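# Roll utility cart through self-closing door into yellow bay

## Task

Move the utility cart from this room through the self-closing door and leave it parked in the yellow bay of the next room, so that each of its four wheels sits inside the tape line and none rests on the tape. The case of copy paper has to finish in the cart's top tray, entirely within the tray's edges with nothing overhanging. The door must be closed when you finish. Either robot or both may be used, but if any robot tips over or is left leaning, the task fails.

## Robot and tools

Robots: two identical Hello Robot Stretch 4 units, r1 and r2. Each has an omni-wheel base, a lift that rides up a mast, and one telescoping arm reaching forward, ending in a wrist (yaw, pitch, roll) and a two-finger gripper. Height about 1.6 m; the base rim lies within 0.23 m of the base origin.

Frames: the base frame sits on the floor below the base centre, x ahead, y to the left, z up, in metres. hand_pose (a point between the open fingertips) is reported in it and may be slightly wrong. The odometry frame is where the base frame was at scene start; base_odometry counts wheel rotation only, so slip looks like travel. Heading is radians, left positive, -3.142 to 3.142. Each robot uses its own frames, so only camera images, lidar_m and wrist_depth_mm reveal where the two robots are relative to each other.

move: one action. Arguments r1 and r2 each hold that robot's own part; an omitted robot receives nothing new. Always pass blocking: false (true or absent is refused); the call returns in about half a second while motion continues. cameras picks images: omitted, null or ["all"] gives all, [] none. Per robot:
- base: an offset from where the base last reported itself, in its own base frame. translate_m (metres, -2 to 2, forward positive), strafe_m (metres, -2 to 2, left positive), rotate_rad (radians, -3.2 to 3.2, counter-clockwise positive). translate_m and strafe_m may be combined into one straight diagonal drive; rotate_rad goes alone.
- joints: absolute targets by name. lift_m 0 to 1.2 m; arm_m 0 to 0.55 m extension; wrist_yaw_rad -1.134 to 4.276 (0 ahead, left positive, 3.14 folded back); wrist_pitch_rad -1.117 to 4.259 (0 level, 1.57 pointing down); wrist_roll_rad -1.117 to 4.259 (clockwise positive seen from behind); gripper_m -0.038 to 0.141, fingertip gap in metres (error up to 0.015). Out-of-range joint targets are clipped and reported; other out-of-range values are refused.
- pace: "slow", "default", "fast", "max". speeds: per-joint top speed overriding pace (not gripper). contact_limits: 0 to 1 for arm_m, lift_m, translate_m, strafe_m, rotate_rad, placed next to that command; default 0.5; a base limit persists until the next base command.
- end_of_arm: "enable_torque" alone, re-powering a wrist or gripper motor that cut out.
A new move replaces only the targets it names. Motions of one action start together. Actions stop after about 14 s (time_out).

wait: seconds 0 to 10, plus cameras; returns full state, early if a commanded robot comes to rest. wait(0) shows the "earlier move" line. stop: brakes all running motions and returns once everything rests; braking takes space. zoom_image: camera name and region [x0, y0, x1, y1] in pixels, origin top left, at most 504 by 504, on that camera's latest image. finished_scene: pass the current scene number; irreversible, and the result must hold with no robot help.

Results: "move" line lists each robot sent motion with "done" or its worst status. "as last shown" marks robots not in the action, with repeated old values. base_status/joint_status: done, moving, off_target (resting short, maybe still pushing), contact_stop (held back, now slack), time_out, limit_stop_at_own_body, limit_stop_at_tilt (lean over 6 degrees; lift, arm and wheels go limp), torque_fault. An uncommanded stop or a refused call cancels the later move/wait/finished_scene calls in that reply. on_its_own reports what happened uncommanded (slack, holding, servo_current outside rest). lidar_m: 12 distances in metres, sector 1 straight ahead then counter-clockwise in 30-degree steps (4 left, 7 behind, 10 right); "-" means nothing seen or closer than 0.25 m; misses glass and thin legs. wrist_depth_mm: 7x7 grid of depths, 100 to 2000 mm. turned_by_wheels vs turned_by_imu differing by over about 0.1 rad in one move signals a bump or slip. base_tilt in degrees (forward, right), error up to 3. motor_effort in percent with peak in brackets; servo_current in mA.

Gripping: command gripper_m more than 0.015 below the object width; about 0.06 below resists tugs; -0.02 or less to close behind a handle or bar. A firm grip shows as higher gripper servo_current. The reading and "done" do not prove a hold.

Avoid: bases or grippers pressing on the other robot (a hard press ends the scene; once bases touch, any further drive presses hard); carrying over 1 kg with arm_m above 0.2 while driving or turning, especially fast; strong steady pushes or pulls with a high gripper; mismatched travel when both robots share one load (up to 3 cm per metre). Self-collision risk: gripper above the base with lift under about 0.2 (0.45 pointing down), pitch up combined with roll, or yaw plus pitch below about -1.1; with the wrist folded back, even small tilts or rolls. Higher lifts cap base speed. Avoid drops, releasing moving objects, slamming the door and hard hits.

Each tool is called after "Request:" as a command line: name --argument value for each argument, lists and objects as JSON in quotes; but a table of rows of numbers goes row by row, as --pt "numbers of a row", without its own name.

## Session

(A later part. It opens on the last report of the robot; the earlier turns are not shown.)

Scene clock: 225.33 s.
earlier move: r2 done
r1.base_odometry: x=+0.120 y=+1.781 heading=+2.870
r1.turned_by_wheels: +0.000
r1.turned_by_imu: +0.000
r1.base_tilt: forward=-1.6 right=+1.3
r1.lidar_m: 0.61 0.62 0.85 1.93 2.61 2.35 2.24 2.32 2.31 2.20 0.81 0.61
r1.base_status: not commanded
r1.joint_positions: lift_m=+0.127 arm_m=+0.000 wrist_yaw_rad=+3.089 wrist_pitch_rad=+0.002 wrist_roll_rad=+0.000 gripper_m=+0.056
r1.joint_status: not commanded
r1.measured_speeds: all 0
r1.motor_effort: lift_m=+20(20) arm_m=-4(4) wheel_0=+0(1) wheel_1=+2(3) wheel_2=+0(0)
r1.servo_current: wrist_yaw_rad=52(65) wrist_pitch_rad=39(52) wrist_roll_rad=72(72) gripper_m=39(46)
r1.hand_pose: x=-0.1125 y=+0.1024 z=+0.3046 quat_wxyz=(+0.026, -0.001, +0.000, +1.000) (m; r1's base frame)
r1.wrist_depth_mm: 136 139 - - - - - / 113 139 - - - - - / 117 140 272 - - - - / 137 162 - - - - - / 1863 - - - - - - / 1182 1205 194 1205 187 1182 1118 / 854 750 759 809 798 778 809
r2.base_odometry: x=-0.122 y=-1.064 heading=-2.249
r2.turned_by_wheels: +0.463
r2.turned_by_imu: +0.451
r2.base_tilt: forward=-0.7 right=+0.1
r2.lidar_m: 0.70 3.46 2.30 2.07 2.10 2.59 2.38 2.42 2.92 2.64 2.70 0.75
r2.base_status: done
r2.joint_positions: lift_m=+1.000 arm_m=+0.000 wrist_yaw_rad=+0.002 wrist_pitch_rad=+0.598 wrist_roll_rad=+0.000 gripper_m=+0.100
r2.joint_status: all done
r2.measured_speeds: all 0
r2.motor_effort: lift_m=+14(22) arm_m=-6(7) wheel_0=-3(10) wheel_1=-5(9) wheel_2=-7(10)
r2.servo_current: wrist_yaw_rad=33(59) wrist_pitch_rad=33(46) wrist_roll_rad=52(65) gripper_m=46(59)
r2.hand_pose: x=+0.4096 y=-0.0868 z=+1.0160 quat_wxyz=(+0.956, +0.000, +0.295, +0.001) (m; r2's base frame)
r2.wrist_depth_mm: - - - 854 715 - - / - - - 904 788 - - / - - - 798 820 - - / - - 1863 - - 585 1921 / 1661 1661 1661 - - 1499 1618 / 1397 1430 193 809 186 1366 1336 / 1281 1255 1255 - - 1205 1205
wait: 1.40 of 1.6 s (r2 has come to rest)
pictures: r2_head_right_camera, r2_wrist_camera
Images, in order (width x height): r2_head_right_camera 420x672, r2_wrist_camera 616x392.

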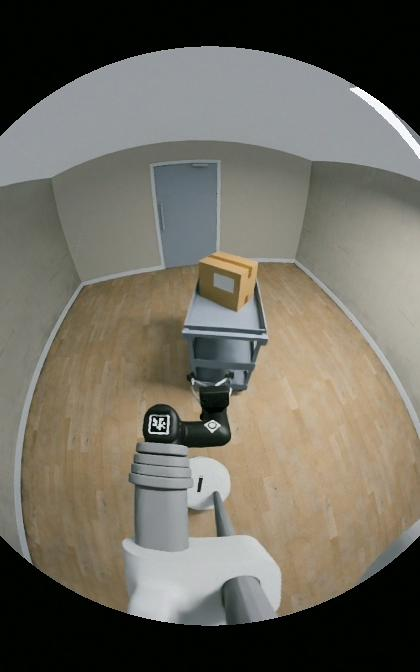

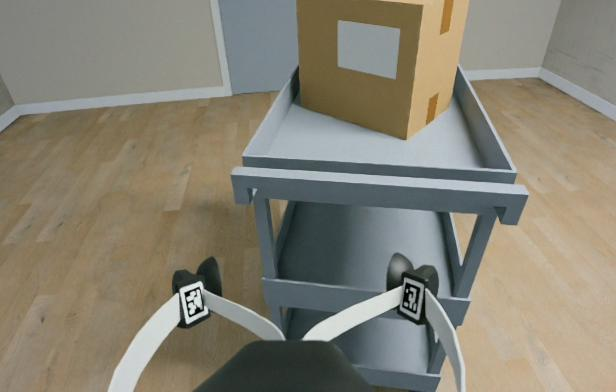

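Request:
move --r2 '{"base":{"strafe_m":-0.085},"joints":{"lift_m":0.67,"wrist_pitch_rad":0.0,"wrist_roll_rad":1.57,"gripper_m":0.12}}' --blocking false --cameras '[]'

Request:
wait --seconds 1.5 --cameras '[]'

Request:
move --r2 '{"base":{"rotate_rad":-0.05}}' --blocking false --cameras '[]'

Request:
wait --seconds 1.3 --cameras '["r2_wrist_camera","r2_head_right_camera","r2_head_camera"]'

Scene clock: 239.67 s.
move: r2 moving
r1: as last shown
r1.lidar_m: 0.61 0.63 0.83 1.91 2.60 2.36 2.24 2.31 2.31 2.20 0.81 0.64
r1.motor_effort: lift_m=+20(20) arm_m=-4(4) wheel_0=+1(1) wheel_1=+2(3) wheel_2=+0(0)
r1.servo_current: wrist_yaw_rad=52(72) wrist_pitch_rad=46(52) wrist_roll_rad=39(59) gripper_m=39(46)
r1.wrist_depth_mm: 136 139 - - - - - / 113 139 - - - - - / 117 140 272 - - - - / 137 162 - - - - - / 1921 - - - - - - / 1182 1205 193 1205 187 1182 1138 / 831 750 759 798 788 778 820
r2.base_odometry: x=-0.150 y=-1.041 heading=-2.249
r2.turned_by_wheels: +0.000
r2.turned_by_imu: +0.000
r2.base_tilt: forward=-0.7 right=+0.1
r2.lidar_m: 0.71 3.47 2.34 2.10 2.11 2.63 2.36 2.41 2.85 2.62 2.67 0.74
r2.base_status: strafe_m moving
r2.joint_positions: lift_m=+0.962 arm_m=+0.000 wrist_yaw_rad=+0.002 wrist_pitch_rad=+0.079 wrist_roll_rad=+0.589 gripper_m=+0.114
r2.joint_status: lift_m moving; wrist_pitch_rad moving; wrist_roll_rad moving; gripper_m moving
r2.measured_speeds: translate_m=+0.001 strafe_m=-0.140 rotate_rad=-0.007 lift_m=-0.146 arm_m=+0.000 wrist_yaw_rad=+0.000 wrist_pitch_rad=-1.094 wrist_roll_rad=+1.820
r2.motor_effort: lift_m=+12(16) arm_m=-7(7) wheel_0=+7(13) wheel_1=-11(12) wheel_2=+1(7)
r2.servo_current: wrist_yaw_rad=33(65) wrist_pitch_rad=59(176) wrist_roll_rad=91(111) gripper_m=85(91)
r2.hand_pose: x=+0.4588 y=-0.0867 z=+1.1178 quat_wxyz=(+0.956, +0.290, +0.038, -0.010) (m; r2's base frame)
r2.wrist_depth_mm: - - - - - - - / - - - - - - - / - - - - 931 - - / - - - 904 798 - - / - - - - 842 554 1618 / - - 200 991 189 504 574 / - - - - - - -
pictures: none
No camera images: "cameras" was empty.

Scene clock: 241.17 s.
earlier move: r2 moving
r1.base_odometry: x=+0.120 y=+1.781 heading=+2.870
r1.turned_by_wheels: +0.000
r1.turned_by_imu: +0.000
r1.base_tilt: forward=-1.6 right=+1.3
r1.lidar_m: 0.61 0.65 0.85 1.90 2.61 2.37 2.22 2.31 2.28 2.18 0.82 0.63
r1.base_status: not commanded
r1.joint_positions: lift_m=+0.127 arm_m=+0.000 wrist_yaw_rad=+3.089 wrist_pitch_rad=+0.002 wrist_roll_rad=+0.000 gripper_m=+0.056
r1.joint_status: not commanded
r1.measured_speeds: all 0
r1.motor_effort: lift_m=+20(20) arm_m=-4(4) wheel_0=+1(1) wheel_1=+2(3) wheel_2=+0(0)
r1.servo_current: wrist_yaw_rad=33(78) wrist_pitch_rad=39(52) wrist_roll_rad=59(72) gripper_m=39(46)
r1.hand_pose: x=-0.1125 y=+0.1024 z=+0.3046 quat_wxyz=(+0.026, -0.001, +0.000, +1.000) (m; r1's base frame)
r1.wrist_depth_mm: 136 138 - - - - - / 113 139 - - - - - / 118 140 271 - - - - / 137 162 - - - - - / 1921 - - - - - - / 1182 1182 194 1182 187 1160 1138 / 866 741 750 788 788 768 820
r2.base_odometry: x=-0.188 y=-1.011 heading=-2.249
r2.turned_by_wheels: +0.000
r2.turned_by_imu: +0.000
r2.base_tilt: forward=-0.7 right=+0.1
r2.lidar_m: 0.72 3.47 2.38 2.14 2.16 2.61 2.35 2.40 2.81 2.57 2.62 0.74
r2.base_status: done
r2.joint_positions: lift_m=+0.672 arm_m=+0.000 wrist_yaw_rad=+0.002 wrist_pitch_rad=+0.008 wrist_roll_rad=+1.568 gripper_m=+0.120
r2.joint_status: lift_m moving; wrist_pitch_rad moving; wrist_roll_rad moving; the others done
r2.measured_speeds: translate_m=+0.000 strafe_m=+0.000 rotate_rad=+0.000 lift_m=-0.034 arm_m=+0.000 wrist_yaw_rad=+0.000 wrist_pitch_rad=+0.000 wrist_roll_rad=+0.000
r2.motor_effort: lift_m=+15(17) arm_m=-7(7) wheel_0=+1(13) wheel_1=-2(12) wheel_2=+0(7)
r2.servo_current: wrist_yaw_rad=52(65) wrist_pitch_rad=52(176) wrist_roll_rad=13(111) gripper_m=46(91)
r2.hand_pose: x=+0.4597 y=-0.0867 z=+0.8476 quat_wxyz=(+0.708, +0.706, +0.004, -0.002) (m; r2's base frame)
r2.wrist_depth_mm: - - - - - 1661 1160 / - - - 525 - 525 530 / - - 854 530 - 535 535 / - - 831 549 - 549 549 / - - - 559 - 559 564 / - - 199 564 197 569 1060 / - - - - - 1708 1160
wait: 1.50 s; no rest
pictures: none
No camera images: "cameras" was empty.

Scene clock: 241.67 s.
earlier move: r2 done
move: r2 moving
r1: as last shown
r1.lidar_m: 0.62 0.66 0.82 1.92 2.60 2.35 2.23 2.35 2.30 2.18 0.83 0.65
r1.motor_effort: lift_m=+20(20) arm_m=-4(4) wheel_0=+1(1) wheel_1=+3(3) wheel_2=+0(0)
r1.servo_current: wrist_yaw_rad=39(65) wrist_pitch_rad=39(52) wrist_roll_rad=39(65) gripper_m=33(46)
r1.wrist_depth_mm: 136 139 - - - - - / 113 139 - - - - - / 118 139 274 - - - - / 137 161 - - - - - / 1983 - - - - - - / 1205 1205 195 1205 187 1160 1118 / 831 759 750 809 778 788 820
r2.base_odometry: x=-0.188 y=-1.011 heading=-2.298
r2.turned_by_wheels: -0.049
r2.turned_by_imu: -0.048
r2.base_tilt: forward=-0.7 right=+0.0
r2.lidar_m: 0.71 3.46 2.43 2.15 2.17 2.66 2.36 2.37 2.88 2.58 2.60 0.72
r2.base_status: rotate_rad moving
r2.joint_positions: lift_m=+0.670 arm_m=+0.000 wrist_yaw_rad=+0.002 wrist_pitch_rad=+0.008 wrist_roll_rad=+1.568 gripper_m=+0.120
r2.joint_status: all done
r2.measured_speeds: all 0
r2.motor_effort: lift_m=+14(16) arm_m=-7(7) wheel_0=+3(8) wheel_1=+5(7) wheel_2=+5(7)
r2.servo_current: wrist_yaw_rad=39(59) wrist_pitch_rad=52(85) wrist_roll_rad=52(52) gripper_m=46(52)
r2.hand_pose: x=+0.4597 y=-0.0867 z=+0.8462 quat_wxyz=(+0.708, +0.706, +0.004, -0.002) (m; r2's base frame)
r2.wrist_depth_mm: - - - - - 1661 1138 / - - - - - 1537 1098 / - - - 539 - 539 539 / - - 798 549 - 549 544 / - - 878 559 - 564 559 / - - 198 559 213 564 574 / - - - - - 574 1078
pictures: none
No camera images: "cameras" was empty.

Scene clock: 241.77 s.
earlier move: r2 done
r1.base_odometry: x=+0.120 y=+1.781 heading=+2.870
r1.turned_by_wheels: +0.000
r1.turned_by_imu: +0.000
r1.base_tilt: forward=-1.6 right=+1.3
r1.lidar_m: 0.61 0.63 0.85 1.91 2.60 2.36 2.22 2.33 2.28 2.20 0.81 0.64
r1.base_status: not commanded
r1.joint_positions: lift_m=+0.127 arm_m=+0.000 wrist_yaw_rad=+3.089 wrist_pitch_rad=+0.002 wrist_roll_rad=+0.000 gripper_m=+0.056
r1.joint_status: not commanded
r1.measured_speeds: all 0
r1.motor_effort: lift_m=+20(20) arm_m=-4(4) wheel_0=+1(1) wheel_1=+2(3) wheel_2=+0(0)
r1.servo_current: wrist_yaw_rad=59(65) wrist_pitch_rad=39(52) wrist_roll_rad=39(65) gripper_m=46(46)
r1.hand_pose: x=-0.1125 y=+0.1024 z=+0.3046 quat_wxyz=(+0.026, -0.001, +0.000, +1.000) (m; r1's base frame)
r1.wrist_depth_mm: 136 139 - - - - - / 113 139 - - - - - / 117 140 272 - - - - / 137 161 - - - - - / 1921 - - - - - - / 1182 1182 193 1205 187 1160 1138 / 842 750 759 809 788 788 831
r2.base_odometry: x=-0.188 y=-1.011 heading=-2.298
r2.turned_by_wheels: +0.000
r2.turned_by_imu: +0.000
r2.base_tilt: forward=-0.7 right=+0.1
r2.lidar_m: 0.71 3.44 2.43 2.16 2.15 2.65 2.33 2.37 2.88 2.59 2.62 0.74
r2.base_status: done
r2.joint_positions: lift_m=+0.670 arm_m=+0.000 wrist_yaw_rad=+0.002 wrist_pitch_rad=+0.008 wrist_roll_rad=+1.568 gripper_m=+0.120
r2.joint_status: all done
r2.measured_speeds: all 0
r2.motor_effort: lift_m=+14(16) arm_m=-6(7) wheel_0=+5(8) wheel_1=+2(7) wheel_2=+5(7)
r2.servo_current: wrist_yaw_rad=46(59) wrist_pitch_rad=52(85) wrist_roll_rad=52(52) gripper_m=46(52)
r2.hand_pose: x=+0.4597 y=-0.0867 z=+0.8462 quat_wxyz=(+0.708, +0.706, +0.004, -0.002) (m; r2's base frame)
r2.wrist_depth_mm: - - - - - 1618 1138 / - - - - - 1537 1098 / - - - 535 - 539 539 / - - 798 549 - 554 544 / - - 891 559 - 559 554 / - - 198 559 213 564 569 / - - - - - 574 1060
wait: 0.10 of 1.3 s (r2 has come to rest)
pictures: r2_head_camera, r2_head_right_camera, r2_wrist_camera
Images, in order (width x height): r2_head_camera 420x560, r2_head_right_camera 420x672, r2_wrist_camera 616x392.

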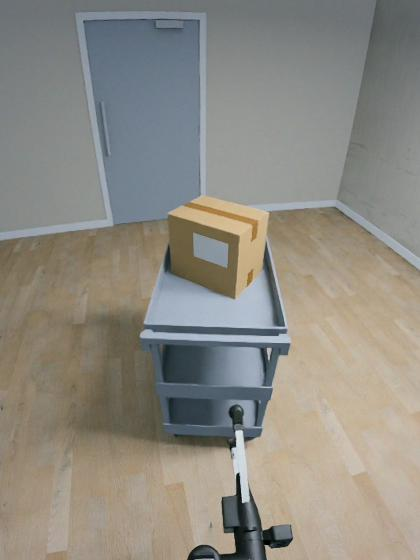

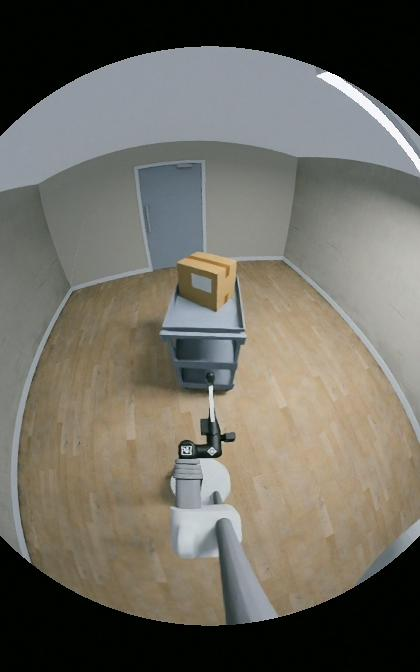

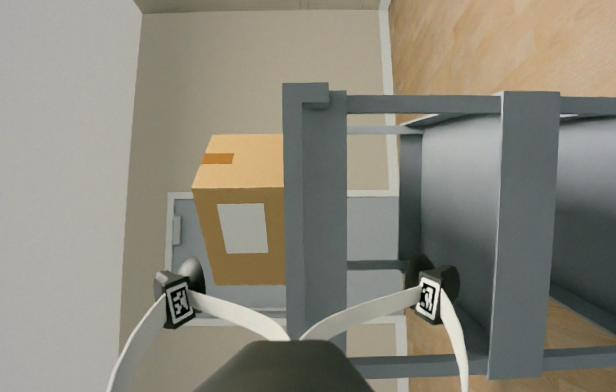

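Request:
move --r2 '{"base":{"rotate_rad":-0.13},"joints":{"lift_m":0.69}}' --blocking false --cameras '[]'

Request:
wait --seconds 1 --cameras '[]'

Request:
move --r2 '{"base":{"translate_m":0.17,"strafe_m":0.105}}' --blocking false --cameras '[]'

Request:
wait --seconds 1.7 --cameras '["r2_wrist_camera","r2_head_right_camera"]'

Scene clock: 254.87 s.
move: r2 moving
r1: as last shown
r1.base_tilt: forward=-1.6 right=+1.2
r1.lidar_m: 0.61 0.64 0.84 1.91 2.58 2.34 2.25 2.33 2.30 2.20 0.81 0.62
r1.servo_current: wrist_yaw_rad=39(59) wrist_pitch_rad=46(46) wrist_roll_rad=39(59) gripper_m=39(46)
r1.wrist_depth_mm: 136 138 - - - - - / 113 139 - - - - - / 117 140 272 - - - - / 137 162 - - - - - / 1921 - - - - - - / 1182 1182 194 1160 187 1160 1138 / 842 759 750 798 798 768 809
r2.base_odometry: x=-0.188 y=-1.011 heading=-2.427
r2.turned_by_wheels: -0.129
r2.turned_by_imu: -0.125
r2.base_tilt: forward=-0.7 right=+0.1
r2.lidar_m: 0.71 0.75 2.62 2.19 2.13 2.45 2.37 2.38 2.68 2.58 2.59 2.91
r2.base_status: rotate_rad moving
r2.joint_positions: lift_m=+0.690 arm_m=+0.000 wrist_yaw_rad=+0.002 wrist_pitch_rad=+0.008 wrist_roll_rad=+1.568 gripper_m=+0.120
r2.joint_status: lift_m moving
r2.measured_speeds: translate_m=+0.000 strafe_m=+0.001 rotate_rad=-0.045 lift_m=+0.009 arm_m=+0.000 wrist_yaw_rad=+0.000 wrist_pitch_rad=+0.000 wrist_roll_rad=+0.000
r2.motor_effort: lift_m=+19(24) arm_m=-6(7) wheel_0=+2(9) wheel_1=+4(9) wheel_2=+3(10)
r2.servo_current: wrist_yaw_rad=39(59) wrist_pitch_rad=52(59) wrist_roll_rad=52(52) gripper_m=52(59)
r2.hand_pose: x=+0.4597 y=-0.0867 z=+0.8656 quat_wxyz=(+0.708, +0.706, +0.004, -0.002) (m; r2's base frame)
r2.wrist_depth_mm: - - - - - 1661 1160 / - - - - - 1756 1182 / - - - - - 1708 1138 / - - - 559 1160 564 564 / - - 809 564 - 559 564 / - - 200 559 196 554 559 / - - - - - - 554
pictures: none
No camera images: "cameras" was empty.

Scene clock: 255.17 s.
earlier move: r2 done
r1.base_odometry: x=+0.120 y=+1.781 heading=+2.870
r1.turned_by_wheels: +0.000
r1.turned_by_imu: +0.000
r1.base_tilt: forward=-1.6 right=+1.2
r1.lidar_m: 0.62 0.64 0.84 1.88 2.61 2.34 2.23 2.32 2.29 2.19 0.80 0.60
r1.base_status: not commanded
r1.joint_positions: lift_m=+0.127 arm_m=+0.000 wrist_yaw_rad=+3.089 wrist_pitch_rad=+0.002 wrist_roll_rad=+0.000 gripper_m=+0.056
r1.joint_status: not commanded
r1.measured_speeds: all 0
r1.motor_effort: lift_m=+20(20) arm_m=-4(4) wheel_0=+1(1) wheel_1=+2(3) wheel_2=+0(0)
r1.servo_current: wrist_yaw_rad=39(59) wrist_pitch_rad=39(46) wrist_roll_rad=39(65) gripper_m=46(46)
r1.hand_pose: x=-0.1125 y=+0.1024 z=+0.3046 quat_wxyz=(+0.026, -0.001, +0.000, +1.000) (m; r1's base frame)
r1.wrist_depth_mm: 136 139 - - - - - / 113 139 - - - - - / 118 139 272 - - - - / 137 162 - - - - - / 1983 - - - - - - / 1182 1205 194 1182 188 1160 1138 / 842 750 750 809 798 768 809
r2.base_odometry: x=-0.188 y=-1.011 heading=-2.427
r2.turned_by_wheels: +0.000
r2.turned_by_imu: +0.000
r2.base_tilt: forward=-0.7 right=+0.1
r2.lidar_m: 0.71 0.76 2.63 2.19 2.14 2.46 2.37 2.37 2.67 2.59 2.58 2.92
r2.base_status: done
r2.joint_positions: lift_m=+0.690 arm_m=+0.000 wrist_yaw_rad=+0.002 wrist_pitch_rad=+0.008 wrist_roll_rad=+1.568 gripper_m=+0.120
r2.joint_status: all done
r2.measured_speeds: all 0
r2.motor_effort: lift_m=+21(24) arm_m=-7(7) wheel_0=+3(9) wheel_1=+3(9) wheel_2=+4(10)
r2.servo_current: wrist_yaw_rad=46(59) wrist_pitch_rad=46(59) wrist_roll_rad=46(59) gripper_m=52(59)
r2.hand_pose: x=+0.4597 y=-0.0867 z=+0.8657 quat_wxyz=(+0.708, +0.706, +0.004, -0.002) (m; r2's base frame)
r2.wrist_depth_mm: - - - - - 1661 1182 / - - - - - 1708 1182 / - - - - - 1708 1138 / - - - 564 1138 564 554 / - - 809 554 - 559 559 / - - 200 564 195 559 564 / - - - - - - 559
wait: 0.30 of 1 s (r2 has come to rest)
pictures: none
No camera images: "cameras" was empty.

Scene clock: 255.67 s.
move: r2 moving
r1: as last shown
r1.base_tilt: forward=-1.6 right=+1.3
r1.lidar_m: 0.61 0.65 0.86 1.91 2.58 2.35 2.23 2.32 2.30 2.19 0.82 0.63
r1.servo_current: wrist_yaw_rad=59(59) wrist_pitch_rad=46(52) wrist_roll_rad=33(59) gripper_m=46(46)
r1.wrist_depth_mm: 136 138 - - - - - / 113 139 - - - - - / 117 140 272 - - - - / 137 161 - - - - - / 1921 - - - - - - / 1205 1182 194 1182 187 1160 1138 / 842 750 750 788 798 768 820
r2.base_odometry: x=-0.199 y=-1.045 heading=-2.427
r2.turned_by_wheels: +0.000
r2.turned_by_imu: +0.000
r2.base_tilt: forward=-0.7 right=+0.1
r2.lidar_m: 0.69 0.71 2.61 2.16 2.14 2.45 2.42 2.41 2.75 2.61 2.60 0.72
r2.base_status: translate_m moving; strafe_m moving
r2.joint_positions: lift_m=+0.690 arm_m=+0.000 wrist_yaw_rad=+0.002 wrist_pitch_rad=+0.008 wrist_roll_rad=+1.568 gripper_m=+0.120
r2.joint_status: not commanded
r2.measured_speeds: translate_m=+0.117 strafe_m=+0.074 rotate_rad=-0.006 lift_m=+0.000 arm_m=+0.000 wrist_yaw_rad=+0.000 wrist_pitch_rad=+0.000 wrist_roll_rad=+0.000
r2.motor_effort: lift_m=+21(21) arm_m=-7(7) wheel_0=-4(7) wheel_1=+11(11) wheel_2=-11(13)
r2.servo_current: wrist_yaw_rad=52(52) wrist_pitch_rad=46(52) wrist_roll_rad=52(52) gripper_m=52(52)
r2.hand_pose: x=+0.4597 y=-0.0867 z=+0.8657 quat_wxyz=(+0.708, +0.706, +0.004, -0.002) (m; r2's base frame)
r2.wrist_depth_mm: - - - - - 1661 1182 / - - - - - 1756 1182 / - - - - - 1661 1098 / - - - 530 1118 - 535 / - - 788 535 1118 - 535 / - - 200 530 196 535 530 / - - - - - - 530
pictures: none
No camera images: "cameras" was empty.

Scene clock: 257.13 s.
earlier move: r2 done
r1.base_odometry: x=+0.120 y=+1.781 heading=+2.870
r1.turned_by_wheels: +0.000
r1.turned_by_imu: +0.000
r1.base_tilt: forward=-1.6 right=+1.3
r1.lidar_m: 0.61 0.63 0.84 1.92 2.61 2.34 2.24 2.33 2.29 2.18 0.83 0.62
r1.base_status: not commanded
r1.joint_positions: lift_m=+0.127 arm_m=+0.000 wrist_yaw_rad=+3.089 wrist_pitch_rad=+0.002 wrist_roll_rad=+0.000 gripper_m=+0.056
r1.joint_status: not commanded
r1.measured_speeds: all 0
r1.motor_effort: lift_m=+20(20) arm_m=-4(4) wheel_0=+1(2) wheel_1=+2(3) wheel_2=+0(0)
r1.servo_current: wrist_yaw_rad=39(65) wrist_pitch_rad=46(52) wrist_roll_rad=46(72) gripper_m=39(46)
r1.hand_pose: x=-0.1125 y=+0.1024 z=+0.3046 quat_wxyz=(+0.026, -0.001, +0.000, +1.000) (m; r1's base frame)
r1.wrist_depth_mm: 136 138 - - - - - / 113 139 - - - - - / 117 140 272 - - - - / 137 161 - - - - - / - - - - - - - / 1182 1205 193 1205 187 1182 1138 / 842 759 759 788 788 778 809
r2.base_odometry: x=-0.248 y=-1.201 heading=-2.427
r2.turned_by_wheels: +0.000
r2.turned_by_imu: +0.000
r2.base_tilt: forward=-0.7 right=+0.1
r2.lidar_m: 0.54 0.54 2.57 2.14 2.12 2.38 2.57 2.56 2.87 2.64 2.62 0.57
r2.base_status: done
r2.joint_positions: lift_m=+0.690 arm_m=+0.000 wrist_yaw_rad=+0.002 wrist_pitch_rad=+0.008 wrist_roll_rad=+1.568 gripper_m=+0.120
r2.joint_status: not commanded
r2.measured_speeds: all 0
r2.motor_effort: lift_m=+21(21) arm_m=-7(7) wheel_0=-4(9) wheel_1=+2(11) wheel_2=-4(13)
r2.servo_current: wrist_yaw_rad=39(59) wrist_pitch_rad=52(59) wrist_roll_rad=59(59) gripper_m=52(59)
r2.hand_pose: x=+0.4597 y=-0.0867 z=+0.8657 quat_wxyz=(+0.708, +0.706, +0.004, -0.002) (m; r2's base frame)
r2.wrist_depth_mm: - - - - - 1708 1160 / - - - 389 394 413 397 / - - - 389 - 820 - / - - 621 387 387 - - / - - 661 387 387 - - / - - 200 325 198 - - / - - - - - 1863 -
wait: 1.47 of 1.7 s (r2 has come to rest)
pictures: r2_head_right_camera, r2_wrist_camera
Images, in order (width x height): r2_head_right_camera 420x672, r2_wrist_camera 616x392.

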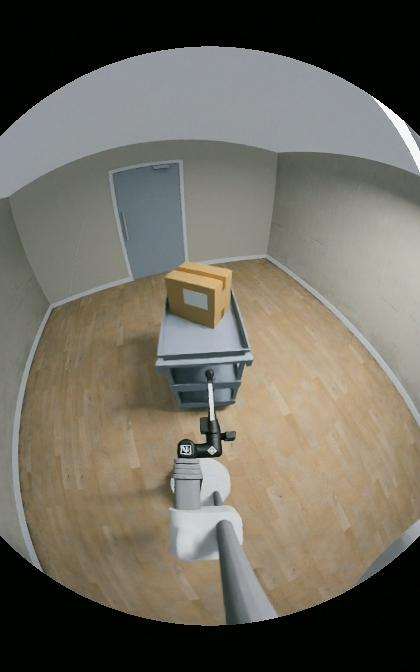

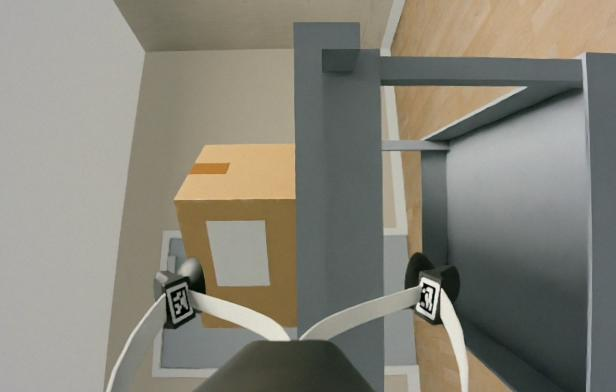

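Request:
zoom_image --camera "r2_wrist_camera" --region '[200, 0, 500, 390]'

Scaled by 1.292.

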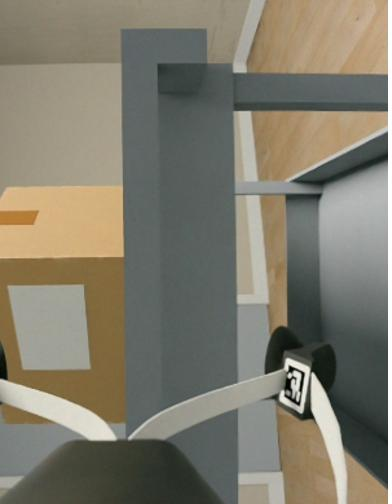

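Request:
move --r2 '{"base":{"translate_m":0.2},"pace":"slow","contact_limits":{"translate_m":0.3}}' --blocking false --cameras '[]'

Request:
wait --seconds 3 --cameras '["r2_wrist_camera"]'

Scene clock: 269.03 s.
move: r2 moving
r1: as last shown
r1.lidar_m: 0.62 0.64 0.85 1.89 2.60 2.37 2.25 2.31 2.30 2.20 0.81 0.62
r1.motor_effort: lift_m=+20(20) arm_m=-4(4) wheel_0=+1(1) wheel_1=+2(3) wheel_2=+0(0)
r1.servo_current: wrist_yaw_rad=46(65) wrist_pitch_rad=39(46) wrist_roll_rad=52(59) gripper_m=46(46)
r1.wrist_depth_mm: 136 139 - - - - - / 113 139 - - - - - / 117 140 271 - - - - / 136 162 - - - - - / 1921 - - - - - - / 1182 1205 193 1182 187 1160 1160 / 831 750 741 798 798 778 809
r2.base_odometry: x=-0.257 y=-1.209 heading=-2.427
r2.turned_by_wheels: +0.000
r2.turned_by_imu: +0.001
r2.base_tilt: forward=-0.7 right=+0.0
r2.lidar_m: 0.52 0.55 2.54 2.14 2.12 2.34 2.59 2.59 2.88 2.64 2.62 0.55
r2.base_status: translate_m moving
r2.joint_positions: lift_m=+0.690 arm_m=+0.000 wrist_yaw_rad=+0.002 wrist_pitch_rad=+0.008 wrist_roll_rad=+1.568 gripper_m=+0.120
r2.joint_status: not commanded
r2.measured_speeds: translate_m=+0.048 strafe_m=+0.000 rotate_rad=+0.000 lift_m=+0.000 arm_m=+0.000 wrist_yaw_rad=+0.000 wrist_pitch_rad=+0.000 wrist_roll_rad=+0.000
r2.motor_effort: lift_m=+21(21) arm_m=-7(7) wheel_0=+6(8) wheel_1=+6(8) wheel_2=-9(10)
r2.servo_current: wrist_yaw_rad=46(59) wrist_pitch_rad=52(52) wrist_roll_rad=52(65) gripper_m=46(52)
r2.contact_limits: translate_m 0.3
r2.hand_pose: x=+0.4597 y=-0.0867 z=+0.8657 quat_wxyz=(+0.708, +0.706, +0.004, -0.002) (m; r2's base frame)
r2.wrist_depth_mm: - - - 332 - 1661 1182 / - - - 377 384 609 384 / - - - 377 377 904 - / - - 603 375 976 - - / - - 634 375 375 - - / - - 200 314 198 - - / - - - - - 1863 -
pictures: none
No camera images: "cameras" was empty.

Scene clock: 271.80 s.
earlier move: r2 done
r1.base_odometry: x=+0.120 y=+1.781 heading=+2.870
r1.turned_by_wheels: +0.000
r1.turned_by_imu: +0.000
r1.base_tilt: forward=-1.6 right=+1.3
r1.lidar_m: 0.61 0.65 0.87 1.90 2.62 2.35 2.22 2.33 2.30 2.19 0.84 0.64
r1.base_status: not commanded
r1.joint_positions: lift_m=+0.127 arm_m=+0.000 wrist_yaw_rad=+3.089 wrist_pitch_rad=+0.002 wrist_roll_rad=+0.000 gripper_m=+0.056
r1.joint_status: not commanded
r1.measured_speeds: all 0
r1.motor_effort: lift_m=+20(20) arm_m=-4(4) wheel_0=+1(2) wheel_1=+2(3) wheel_2=+0(0)
r1.servo_current: wrist_yaw_rad=72(72) wrist_pitch_rad=33(46) wrist_roll_rad=39(65) gripper_m=39(52)
r1.hand_pose: x=-0.1125 y=+0.1024 z=+0.3046 quat_wxyz=(+0.026, -0.001, +0.000, +1.000) (m; r1's base frame)
r1.wrist_depth_mm: 136 138 - - - - - / 113 139 - - - - - / 118 140 271 - - - - / 138 161 - - - - - / 1921 - - - - - - / 1205 1182 194 1182 188 1160 1138 / 842 741 759 798 788 778 820
r2.base_odometry: x=-0.399 y=-1.332 heading=-2.427
r2.turned_by_wheels: +0.000
r2.turned_by_imu: +0.000
r2.base_tilt: forward=-0.6 right=+0.1
r2.lidar_m: 0.37 0.39 2.65 2.20 2.18 2.48 2.76 2.74 3.10 2.56 2.56 0.44
r2.base_status: done
r2.joint_positions: lift_m=+0.690 arm_m=+0.000 wrist_yaw_rad=-0.002 wrist_pitch_rad=+0.008 wrist_roll_rad=+1.569 gripper_m=+0.120
r2.joint_status: not commanded
r2.measured_speeds: all 0
r2.motor_effort: lift_m=+20(21) arm_m=+4(7) wheel_0=+5(10) wheel_1=+4(8) wheel_2=-9(15)
r2.servo_current: wrist_yaw_rad=52(59) wrist_pitch_rad=52(59) wrist_roll_rad=39(65) gripper_m=52(59)
r2.contact_limits: translate_m 0.3
r2.hand_pose: x=+0.4591 y=-0.0880 z=+0.8658 quat_wxyz=(+0.708, +0.706, +0.002, -0.003) (m; r2's base frame)
r2.wrist_depth_mm: - - - 195 259 1576 1160 / - - - 193 254 1661 530 / - - - 190 251 798 - / - - 477 187 247 842 - / - - 492 184 243 - - / - - 200 182 198 172 - / - - 585 - 238 - -
wait: 2.77 of 3 s (r2 has come to rest)
pictures: r2_wrist_camera
Images, in order (width x height): r2_wrist_camera 616x392.

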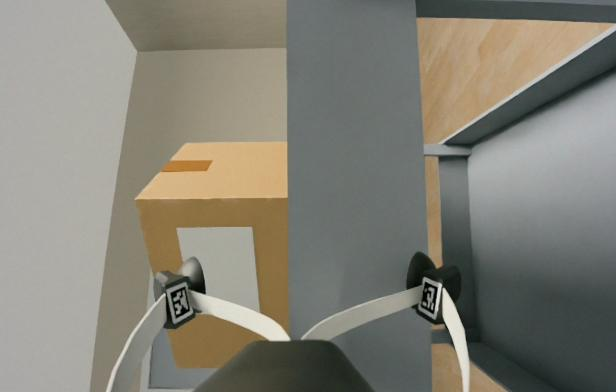

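Request:
move --r2 '{"base":{"translate_m":-0.006},"joints":{"gripper_m":-0.025}}' --blocking false --cameras '[]'

Request:
wait --seconds 2 --cameras '["r2_wrist_camera","r2_head_right_camera"]'

Request:
wait --seconds 0.5 --cameras '["r2_wrist_camera"]'

Scene clock: 282.33 s.
move: r2 moving
r1: as last shown
r1.lidar_m: 0.61 0.64 0.85 1.91 2.60 2.36 2.22 2.33 2.31 2.19 0.84 0.61
r1.motor_effort: lift_m=+20(20) arm_m=-4(4) wheel_0=+1(1) wheel_1=+2(3) wheel_2=+0(0)
r1.servo_current: wrist_yaw_rad=59(59) wrist_pitch_rad=46(46) wrist_roll_rad=46(52) gripper_m=39(46)
r1.wrist_depth_mm: 136 139 - - - - - / 113 139 - - - - - / 118 140 272 - - - - / 137 161 - - - - - / 1921 - - - - - - / 1182 1205 193 1205 187 1160 1118 / 842 741 750 798 798 778 809
r2.base_odometry: x=-0.394 y=-1.328 heading=-2.428
r2.turned_by_wheels: +0.000
r2.turned_by_imu: +0.000
r2.base_tilt: forward=-0.7 right=+0.1
r2.lidar_m: 0.39 0.42 2.64 2.21 2.19 2.44 2.73 2.76 3.07 2.57 2.55 0.45
r2.base_status: translate_m moving
r2.joint_positions: lift_m=+0.690 arm_m=+0.000 wrist_yaw_rad=-0.002 wrist_pitch_rad=+0.008 wrist_roll_rad=+1.569 gripper_m=+0.106
r2.joint_status: gripper_m moving
r2.measured_speeds: all 0
r2.motor_effort: lift_m=+20(20) arm_m=+4(5) wheel_0=-2(6) wheel_1=-2(6) wheel_2=+3(9)
r2.servo_current: wrist_yaw_rad=46(65) wrist_pitch_rad=46(52) wrist_roll_rad=52(59) gripper_m=117(117)
r2.hand_pose: x=+0.4591 y=-0.0880 z=+0.8658 quat_wxyz=(+0.708, +0.706, +0.002, -0.003) (m; r2's base frame)
r2.wrist_depth_mm: - - - 199 262 1618 1205 / - - - 196 257 1708 535 / - - - 193 254 820 - / - - 484 190 250 842 - / - - 500 188 247 - - / - - 196 185 191 - - / - - 591 - 239 - -
pictures: none
No camera images: "cameras" was empty.

Scene clock: 284.03 s.
earlier move: r2 done
r1.base_odometry: x=+0.120 y=+1.781 heading=+2.870
r1.turned_by_wheels: +0.000
r1.turned_by_imu: +0.000
r1.base_tilt: forward=-1.6 right=+1.3
r1.lidar_m: 0.60 0.64 0.86 1.90 2.59 2.35 2.25 2.34 2.30 2.19 0.80 0.63
r1.base_status: not commanded
r1.joint_positions: lift_m=+0.127 arm_m=+0.000 wrist_yaw_rad=+3.089 wrist_pitch_rad=+0.002 wrist_roll_rad=+0.000 gripper_m=+0.056
r1.joint_status: not commanded
r1.measured_speeds: all 0
r1.motor_effort: lift_m=+20(20) arm_m=-4(4) wheel_0=+0(1) wheel_1=+2(3) wheel_2=+0(0)
r1.servo_current: wrist_yaw_rad=39(65) wrist_pitch_rad=39(52) wrist_roll_rad=59(59) gripper_m=33(46)
r1.hand_pose: x=-0.1125 y=+0.1024 z=+0.3046 quat_wxyz=(+0.026, -0.001, +0.000, +1.000) (m; r1's base frame)
r1.wrist_depth_mm: 136 139 - - - - - / 113 139 - - - - - / 117 140 272 - - - - / 137 161 - - - - - / 1921 - - - - - - / 1182 1229 194 1205 187 1160 1138 / 854 750 759 809 788 768 820
r2.base_odometry: x=-0.394 y=-1.328 heading=-2.428
r2.turned_by_wheels: +0.000
r2.turned_by_imu: +0.000
r2.base_tilt: forward=-0.7 right=+0.1
r2.lidar_m: 0.38 0.39 2.65 2.18 2.16 2.41 2.76 2.74 3.10 2.59 2.56 0.43
r2.base_status: done
r2.joint_positions: lift_m=+0.690 arm_m=+0.000 wrist_yaw_rad=+0.001 wrist_pitch_rad=+0.008 wrist_roll_rad=+1.569 gripper_m=-0.024
r2.joint_status: all done
r2.measured_speeds: all 0
r2.motor_effort: lift_m=+20(20) arm_m=+5(5) wheel_0=-3(6) wheel_1=-3(6) wheel_2=+3(9)
r2.servo_current: wrist_yaw_rad=46(65) wrist_pitch_rad=52(52) wrist_roll_rad=52(59) gripper_m=111(241)
r2.hand_pose: x=+0.4593 y=-0.0873 z=+0.8658 quat_wxyz=(+0.708, +0.706, +0.003, -0.003) (m; r2's base frame)
r2.wrist_depth_mm: - - - 183 245 1661 1138 / - - - 181 243 1708 512 / - - 627 179 240 820 - / - - 469 178 237 854 - / - - 500 175 235 831 - / - - 187 173 181 - - / - - 585 - 231 133 -
wait: 1.70 of 2 s (r2 has come to rest)
pictures: r2_head_right_camera, r2_wrist_camera
Images, in order (width x height): r2_head_right_camera 420x672, r2_wrist_camera 616x392.

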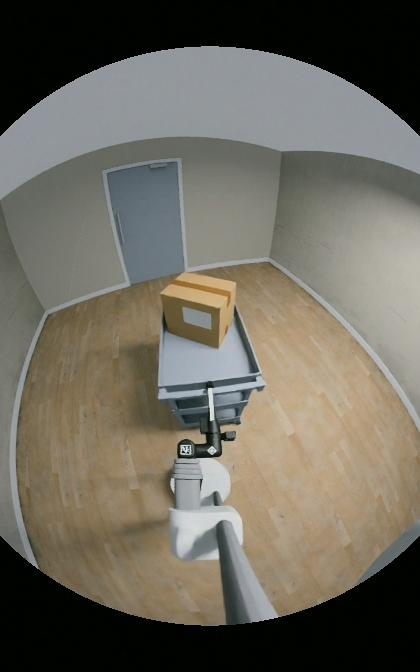

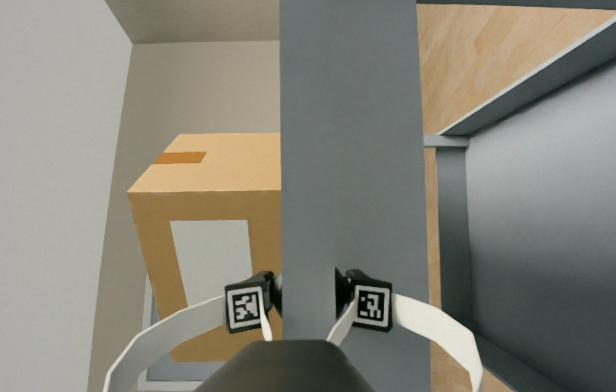

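Scene clock: 284.53 s.
r1.base_odometry: x=+0.120 y=+1.781 heading=+2.870
r1.turned_by_wheels: +0.000
r1.turned_by_imu: +0.000
r1.base_tilt: forward=-1.6 right=+1.3
r1.lidar_m: 0.60 0.64 0.85 1.91 2.60 2.35 2.24 2.33 2.32 2.19 0.83 0.64
r1.base_status: not commanded
r1.joint_positions: lift_m=+0.127 arm_m=+0.000 wrist_yaw_rad=+3.089 wrist_pitch_rad=+0.002 wrist_roll_rad=+0.000 gripper_m=+0.056
r1.joint_status: not commanded
r1.measured_speeds: all 0
r1.motor_effort: lift_m=+20(20) arm_m=-4(4) wheel_0=+1(1) wheel_1=+2(3) wheel_2=+0(0)
r1.servo_current: wrist_yaw_rad=39(65) wrist_pitch_rad=39(52) wrist_roll_rad=52(59) gripper_m=39(46)
r1.hand_pose: x=-0.1125 y=+0.1024 z=+0.3046 quat_wxyz=(+0.026, -0.001, +0.000, +1.000) (m; r1's base frame)
r1.wrist_depth_mm: 136 139 - - - - - / 113 139 - - - - - / 117 140 271 - - - - / 137 162 - - - - - / 1983 - - - - - - / 1205 1205 193 1182 187 1160 1138 / 842 750 741 798 798 768 820
r2.base_odometry: x=-0.394 y=-1.328 heading=-2.428
r2.turned_by_wheels: +0.000
r2.turned_by_imu: +0.000
r2.base_tilt: forward=-0.6 right=+0.0
r2.lidar_m: 0.36 0.40 2.64 2.19 2.17 2.42 2.77 2.75 3.09 2.57 2.56 0.44
r2.base_status: done
r2.joint_positions: lift_m=+0.690 arm_m=+0.000 wrist_yaw_rad=+0.001 wrist_pitch_rad=+0.008 wrist_roll_rad=+1.569 gripper_m=-0.024
r2.joint_status: all done
r2.measured_speeds: all 0
r2.motor_effort: lift_m=+20(20) arm_m=+4(5) wheel_0=-3(6) wheel_1=-3(6) wheel_2=+3(9)
r2.servo_current: wrist_yaw_rad=46(65) wrist_pitch_rad=46(52) wrist_roll_rad=46(59) gripper_m=104(241)
r2.hand_pose: x=+0.4593 y=-0.0873 z=+0.8658 quat_wxyz=(+0.708, +0.706, +0.003, -0.003) (m; r2's base frame)
r2.wrist_depth_mm: - - - 183 246 1661 1160 / - - - 181 242 1661 512 / - - 634 179 239 831 - / - - 469 178 236 831 - / - - 496 176 236 831 - / - - 186 173 181 - - / - - 585 - 231 133 -
wait: 0.50 s; at rest by 0.27 s
pictures: r2_wrist_camera
Images, in order (width x height): r2_wrist_camera 616x392.

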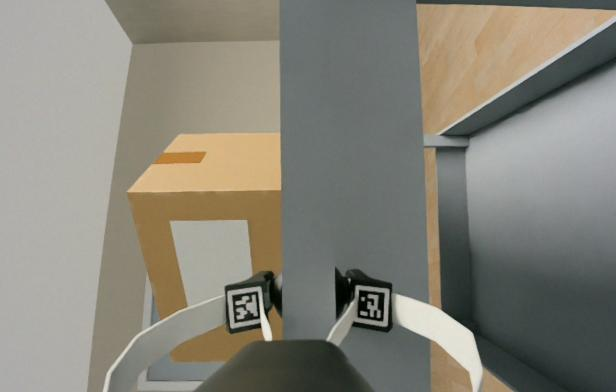

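Request:
move --r2 '{"base":{"translate_m":-0.65},"pace":"default"}' --blocking false --cameras '[]'

Request:
wait --seconds 3.5 --cameras '["r2_wrist_camera","r2_head_right_camera"]'

Scene clock: 304.47 s.
move: r2 moving
r1: as last shown
r1.lidar_m: 0.61 0.65 0.85 1.91 2.60 2.35 2.24 2.33 2.29 2.19 0.82 0.60
r1.servo_current: wrist_yaw_rad=33(52) wrist_pitch_rad=39(52) wrist_roll_rad=52(59) gripper_m=39(46)
r1.wrist_depth_mm: 136 138 - - - - - / 113 139 - - - - - / 118 139 271 - - - - / 137 161 - - - - - / 1921 - - - - - - / 1182 1182 193 1182 187 1182 1118 / 854 750 750 798 788 788 809
r2.base_odometry: x=-0.371 y=-1.308 heading=-2.427
r2.turned_by_wheels: +0.000
r2.turned_by_imu: +0.001
r2.base_tilt: forward=-0.6 right=+0.1
r2.lidar_m: 0.39 0.39 2.62 2.16 2.17 2.39 2.72 2.72 3.05 2.60 2.57 0.43
r2.base_status: translate_m moving
r2.joint_positions: lift_m=+0.690 arm_m=+0.000 wrist_yaw_rad=+0.003 wrist_pitch_rad=+0.008 wrist_roll_rad=+1.569 gripper_m=-0.024
r2.joint_status: not commanded
r2.measured_speeds: translate_m=-0.122 strafe_m=-0.001 rotate_rad=+0.003 lift_m=+0.000 arm_m=+0.000 wrist_yaw_rad=+0.000 wrist_pitch_rad=+0.000 wrist_roll_rad=+0.000
r2.motor_effort: lift_m=+20(20) arm_m=-4(5) wheel_0=-7(9) wheel_1=-9(9) wheel_2=+18(19)
r2.servo_current: wrist_yaw_rad=39(52) wrist_pitch_rad=46(59) wrist_roll_rad=46(59) gripper_m=111(111)
r2.hand_pose: x=+0.4596 y=-0.0866 z=+0.8658 quat_wxyz=(+0.708, +0.706, +0.004, -0.002) (m; r2's base frame)
r2.wrist_depth_mm: - - - 182 244 1661 1160 / - - - 180 242 1661 496 / - - 615 179 239 809 - / - - 469 177 236 842 - / - - 492 175 236 820 - / - - 187 174 181 - - / - - 591 - 232 134 -
pictures: none
No camera images: "cameras" was empty.

Scene clock: 307.63 s.
earlier move: r2 done
r1.base_odometry: x=+0.120 y=+1.781 heading=+2.870
r1.turned_by_wheels: +0.000
r1.turned_by_imu: +0.000
r1.base_tilt: forward=-1.6 right=+1.2
r1.lidar_m: 0.59 0.63 0.86 1.92 2.63 2.34 2.22 2.33 2.28 2.20 0.81 0.61
r1.base_status: not commanded
r1.joint_positions: lift_m=+0.127 arm_m=+0.000 wrist_yaw_rad=+3.089 wrist_pitch_rad=+0.002 wrist_roll_rad=+0.000 gripper_m=+0.056
r1.joint_status: not commanded
r1.measured_speeds: all 0
r1.motor_effort: lift_m=+20(20) arm_m=-4(4) wheel_0=+1(2) wheel_1=+2(3) wheel_2=+0(0)
r1.servo_current: wrist_yaw_rad=52(65) wrist_pitch_rad=39(52) wrist_roll_rad=52(65) gripper_m=46(52)
r1.hand_pose: x=-0.1125 y=+0.1024 z=+0.3046 quat_wxyz=(+0.026, -0.001, +0.000, +1.000) (m; r1's base frame)
r1.wrist_depth_mm: 136 138 - - - - - / 113 139 - - - - - / 117 140 272 - - - - / 137 161 - - - - - / 1983 - - - - - - / 1182 1182 193 1205 187 1160 1138 / 842 741 750 809 788 788 820
r2.base_odometry: x=+0.097 y=-0.903 heading=-2.428
r2.turned_by_wheels: +0.000
r2.turned_by_imu: +0.002
r2.base_tilt: forward=-0.7 right=+0.1
r2.lidar_m: 0.34 0.35 2.37 1.98 1.93 2.24 2.14 2.11 2.39 2.79 2.77 0.46
r2.base_status: done
r2.joint_positions: lift_m=+0.690 arm_m=+0.000 wrist_yaw_rad=+0.004 wrist_pitch_rad=+0.008 wrist_roll_rad=+1.569 gripper_m=-0.024
r2.joint_status: not commanded
r2.measured_speeds: all 0
r2.motor_effort: lift_m=+20(20) arm_m=-4(5) wheel_0=-1(9) wheel_1=-4(9) wheel_2=+2(19)
r2.servo_current: wrist_yaw_rad=46(65) wrist_pitch_rad=52(59) wrist_roll_rad=59(59) gripper_m=91(117)
r2.hand_pose: x=+0.4597 y=-0.0862 z=+0.8658 quat_wxyz=(+0.708, +0.706, +0.004, -0.001) (m; r2's base frame)
r2.wrist_depth_mm: - - - 271 279 304 301 / - - - 202 268 1618 1182 / - - - 192 254 1661 - / - - 597 185 245 - - / - 477 466 179 236 831 - / - - 186 170 178 - - / - - 508 - 221 - -
wait: 3.17 of 3.5 s (r2 has come to rest)
pictures: r2_head_right_camera, r2_wrist_camera
Images, in order (width x height): r2_head_right_camera 420x672, r2_wrist_camera 616x392.

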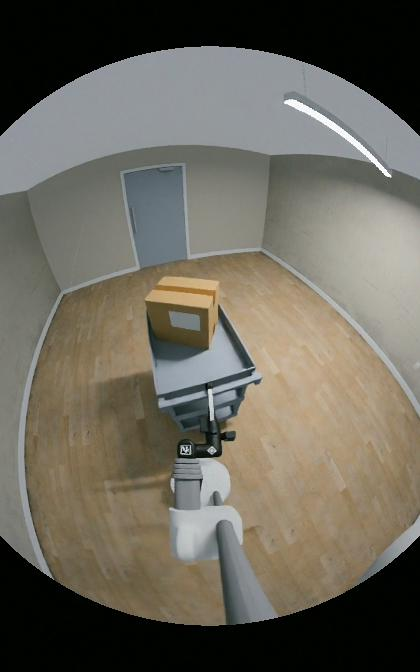

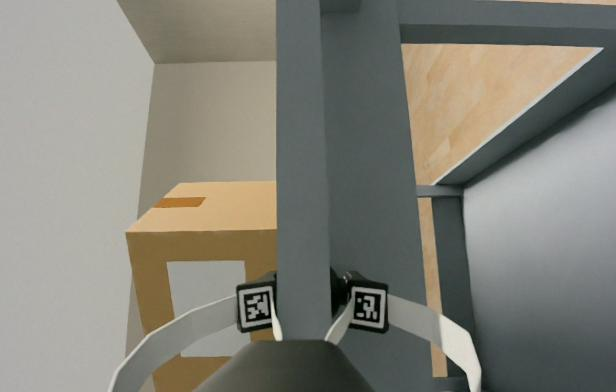

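Request:
move --r1 '{"base":{"translate_m":0.33,"strafe_m":0.07}}' --r2 '{"base":{"strafe_m":-0.12},"pace":"slow"}' --blocking false --cameras '[]'

Request:
wait --seconds 2 --cameras '[]'

Request:
wait --seconds 1.5 --cameras '["r1_head_left_camera","r2_head_right_camera","r1_head_right_camera"]'

Scene clock: 324.20 s.
move: r1 moving; r2 moving
r1.base_odometry: x=+0.088 y=+1.783 heading=+2.870
r1.turned_by_wheels: +0.000
r1.turned_by_imu: +0.000
r1.base_tilt: forward=-1.6 right=+1.3
r1.lidar_m: 0.58 0.60 0.81 1.81 2.60 2.38 2.27 2.34 2.32 2.21 0.77 0.60
r1.base_status: translate_m moving; strafe_m moving
r1.joint_positions: lift_m=+0.127 arm_m=+0.000 wrist_yaw_rad=+3.089 wrist_pitch_rad=+0.002 wrist_roll_rad=+0.000 gripper_m=+0.056
r1.joint_status: not commanded
r1.measured_speeds: translate_m=+0.122 strafe_m=+0.025 rotate_rad=-0.001 lift_m=+0.000 arm_m=+0.000 wrist_yaw_rad=+0.000 wrist_pitch_rad=+0.000 wrist_roll_rad=+0.000
r1.motor_effort: lift_m=+20(20) arm_m=-4(4) wheel_0=+5(7) wheel_1=+6(7) wheel_2=-9(9)
r1.servo_current: wrist_yaw_rad=59(65) wrist_pitch_rad=33(46) wrist_roll_rad=46(59) gripper_m=46(52)
r1.hand_pose: x=-0.1125 y=+0.1024 z=+0.3046 quat_wxyz=(+0.026, -0.001, +0.000, +1.000) (m; r1's base frame)
r1.wrist_depth_mm: 136 138 - - - - - / 112 139 - - - - - / 116 139 268 - - - - / 137 159 - - - - - / 1983 - - - - - - / 1182 1182 195 1205 187 1160 1118 / 842 759 759 809 798 778 809
r2.base_odometry: x=+0.087 y=-0.892 heading=-2.428
r2.turned_by_wheels: +0.000
r2.turned_by_imu: +0.001
r2.base_tilt: forward=-0.7 right=+0.0
r2.lidar_m: 0.34 0.35 2.40 2.02 1.95 2.24 2.14 2.12 2.42 2.75 2.74 0.44
r2.base_status: strafe_m moving
r2.joint_positions: lift_m=+0.690 arm_m=+0.000 wrist_yaw_rad=+0.004 wrist_pitch_rad=+0.008 wrist_roll_rad=+1.569 gripper_m=-0.024
r2.joint_status: not commanded
r2.measured_speeds: translate_m=+0.000 strafe_m=-0.056 rotate_rad=+0.001 lift_m=+0.000 arm_m=+0.000 wrist_yaw_rad=+0.000 wrist_pitch_rad=+0.000 wrist_roll_rad=+0.001
r2.motor_effort: lift_m=+20(20) arm_m=-4(4) wheel_0=+13(14) wheel_1=-8(10) wheel_2=+0(2)
r2.servo_current: wrist_yaw_rad=65(65) wrist_pitch_rad=46(52) wrist_roll_rad=52(52) gripper_m=91(104)
r2.hand_pose: x=+0.4597 y=-0.0862 z=+0.8658 quat_wxyz=(+0.708, +0.706, +0.004, -0.001) (m; r2's base frame)
r2.wrist_depth_mm: - - - 272 281 304 300 / - - - 202 270 1661 1138 / - - - 193 256 1708 - / - - 603 185 247 809 - / - 469 469 180 237 842 - / - - 186 170 179 - - / - - 508 - 222 - -
pictures: none
No camera images: "cameras" was empty.

Scene clock: 326.03 s.
earlier move: r1 moving; r2 done
r1.base_odometry: x=-0.217 y=+1.802 heading=+2.870
r1.turned_by_wheels: +0.000
r1.turned_by_imu: +0.000
r1.base_tilt: forward=-1.6 right=+1.3
r1.lidar_m: 0.29 0.29 0.41 0.80 2.54 2.71 2.57 2.68 2.33 1.07 0.44 0.28
r1.base_status: translate_m moving; strafe_m moving
r1.joint_positions: lift_m=+0.127 arm_m=+0.000 wrist_yaw_rad=+3.089 wrist_pitch_rad=+0.002 wrist_roll_rad=+0.000 gripper_m=+0.056
r1.joint_status: not commanded
r1.measured_speeds: all 0
r1.motor_effort: lift_m=+20(20) arm_m=-4(4) wheel_0=+3(7) wheel_1=-2(9) wheel_2=+1(10)
r1.servo_current: wrist_yaw_rad=65(65) wrist_pitch_rad=39(52) wrist_roll_rad=46(65) gripper_m=39(52)
r1.hand_pose: x=-0.1125 y=+0.1024 z=+0.3046 quat_wxyz=(+0.026, -0.001, +0.000, +1.000) (m; r1's base frame)
r1.wrist_depth_mm: 136 139 - - - - - / 113 139 - - - - - / 118 140 272 - - - - / 137 161 - - - - - / 1863 - - - - - - / 1182 1205 194 1182 187 1255 1160 / 854 750 759 143 788 778 820
r2.base_odometry: x=+0.018 y=-0.812 heading=-2.428
r2.turned_by_wheels: +0.000
r2.turned_by_imu: +0.000
r2.base_tilt: forward=-0.7 right=+0.0
r2.lidar_m: 0.32 0.32 2.53 2.09 2.04 2.38 2.10 2.10 2.38 2.67 2.66 0.50
r2.base_status: done
r2.joint_positions: lift_m=+0.690 arm_m=+0.000 wrist_yaw_rad=+0.004 wrist_pitch_rad=+0.008 wrist_roll_rad=+1.569 gripper_m=-0.024
r2.joint_status: not commanded
r2.measured_speeds: all 0
r2.motor_effort: lift_m=+20(20) arm_m=-4(4) wheel_0=+6(14) wheel_1=-4(10) wheel_2=+0(2)
r2.servo_current: wrist_yaw_rad=52(65) wrist_pitch_rad=46(59) wrist_roll_rad=52(59) gripper_m=91(104)
r2.hand_pose: x=+0.4597 y=-0.0863 z=+0.8658 quat_wxyz=(+0.708, +0.706, +0.004, -0.001) (m; r2's base frame)
r2.wrist_depth_mm: - - - 272 - 1499 1078 / - - - 291 320 1397 343 / - - - 213 282 1661 496 / - - - 198 258 1708 - / - - 554 184 241 809 - / - 462 183 168 178 - - / - 469 466 - 215 - -
wait: 1.83 of 2 s (r2 has come to rest)
pictures: none
No camera images: "cameras" was empty.

Scene clock: 326.30 s.
earlier move: r1 done
r1.base_odometry: x=-0.217 y=+1.802 heading=+2.870
r1.turned_by_wheels: +0.000
r1.turned_by_imu: +0.000
r1.base_tilt: forward=-1.6 right=+1.3
r1.lidar_m: 0.28 0.30 0.39 0.79 2.53 2.70 2.57 2.67 2.36 1.07 0.43 0.31
r1.base_status: done
r1.joint_positions: lift_m=+0.127 arm_m=+0.000 wrist_yaw_rad=+3.089 wrist_pitch_rad=+0.002 wrist_roll_rad=+0.000 gripper_m=+0.056
r1.joint_status: not commanded
r1.measured_speeds: all 0
r1.motor_effort: lift_m=+20(20) arm_m=-4(4) wheel_0=+1(7) wheel_1=+0(9) wheel_2=+0(10)
r1.servo_current: wrist_yaw_rad=78(78) wrist_pitch_rad=39(52) wrist_roll_rad=39(65) gripper_m=39(52)
r1.hand_pose: x=-0.1125 y=+0.1024 z=+0.3046 quat_wxyz=(+0.026, -0.001, +0.000, +1.000) (m; r1's base frame)
r1.wrist_depth_mm: 137 138 - - - - - / 113 139 - - - - - / 117 139 273 - - - - / 137 162 - - - - - / 1983 - - - - - - / 1182 1205 194 1205 187 1255 1138 / 831 750 750 143 798 778 809
r2.base_odometry: x=+0.018 y=-0.812 heading=-2.428
r2.turned_by_wheels: +0.000
r2.turned_by_imu: +0.000
r2.base_tilt: forward=-0.7 right=+0.1
r2.lidar_m: 0.29 0.31 2.51 2.10 2.06 2.37 2.10 2.06 2.36 2.66 2.65 0.47
r2.base_status: done
r2.joint_positions: lift_m=+0.690 arm_m=+0.000 wrist_yaw_rad=+0.004 wrist_pitch_rad=+0.008 wrist_roll_rad=+1.569 gripper_m=-0.024
r2.joint_status: not commanded
r2.measured_speeds: all 0
r2.motor_effort: lift_m=+20(20) arm_m=-4(4) wheel_0=+6(14) wheel_1=-4(10) wheel_2=+0(2)
r2.servo_current: wrist_yaw_rad=46(65) wrist_pitch_rad=46(59) wrist_roll_rad=52(59) gripper_m=85(104)
r2.hand_pose: x=+0.4597 y=-0.0863 z=+0.8658 quat_wxyz=(+0.708, +0.706, +0.004, -0.001) (m; r2's base frame)
r2.wrist_depth_mm: - - - 272 - 1537 1098 / - - - 291 320 1336 343 / - - - 213 283 1661 500 / - - - 197 258 1661 - / - - 549 184 241 809 - / - 459 185 168 178 - - / - 469 466 - 216 - -
wait: 0.27 of 1.5 s (r1 has come to rest)
pictures: r1_head_left_camera, r1_head_right_camera, r2_head_right_camera
Images, in order (width x height): r1_head_left_camera 420x672, r1_head_right_camera 420x672, r2_head_right_camera 420x672.

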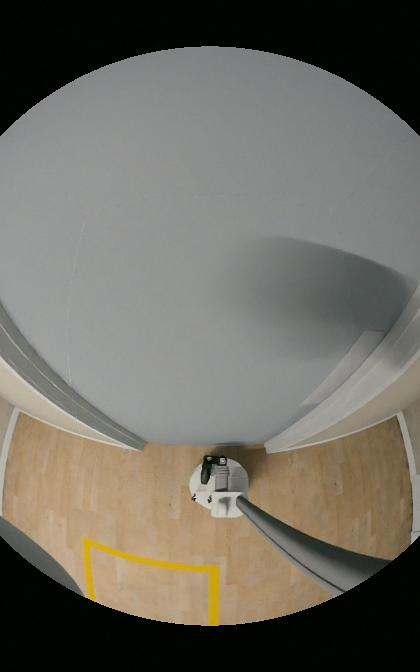

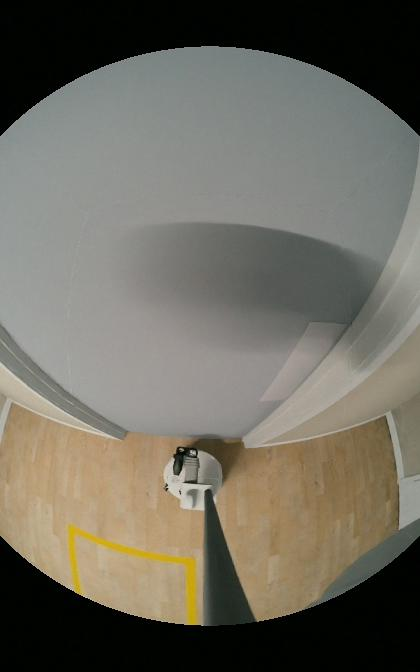

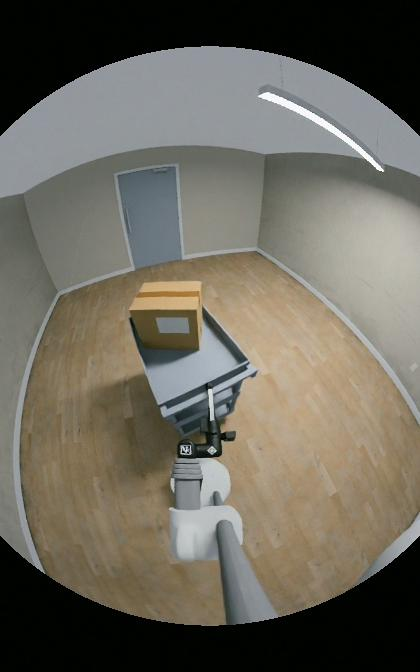

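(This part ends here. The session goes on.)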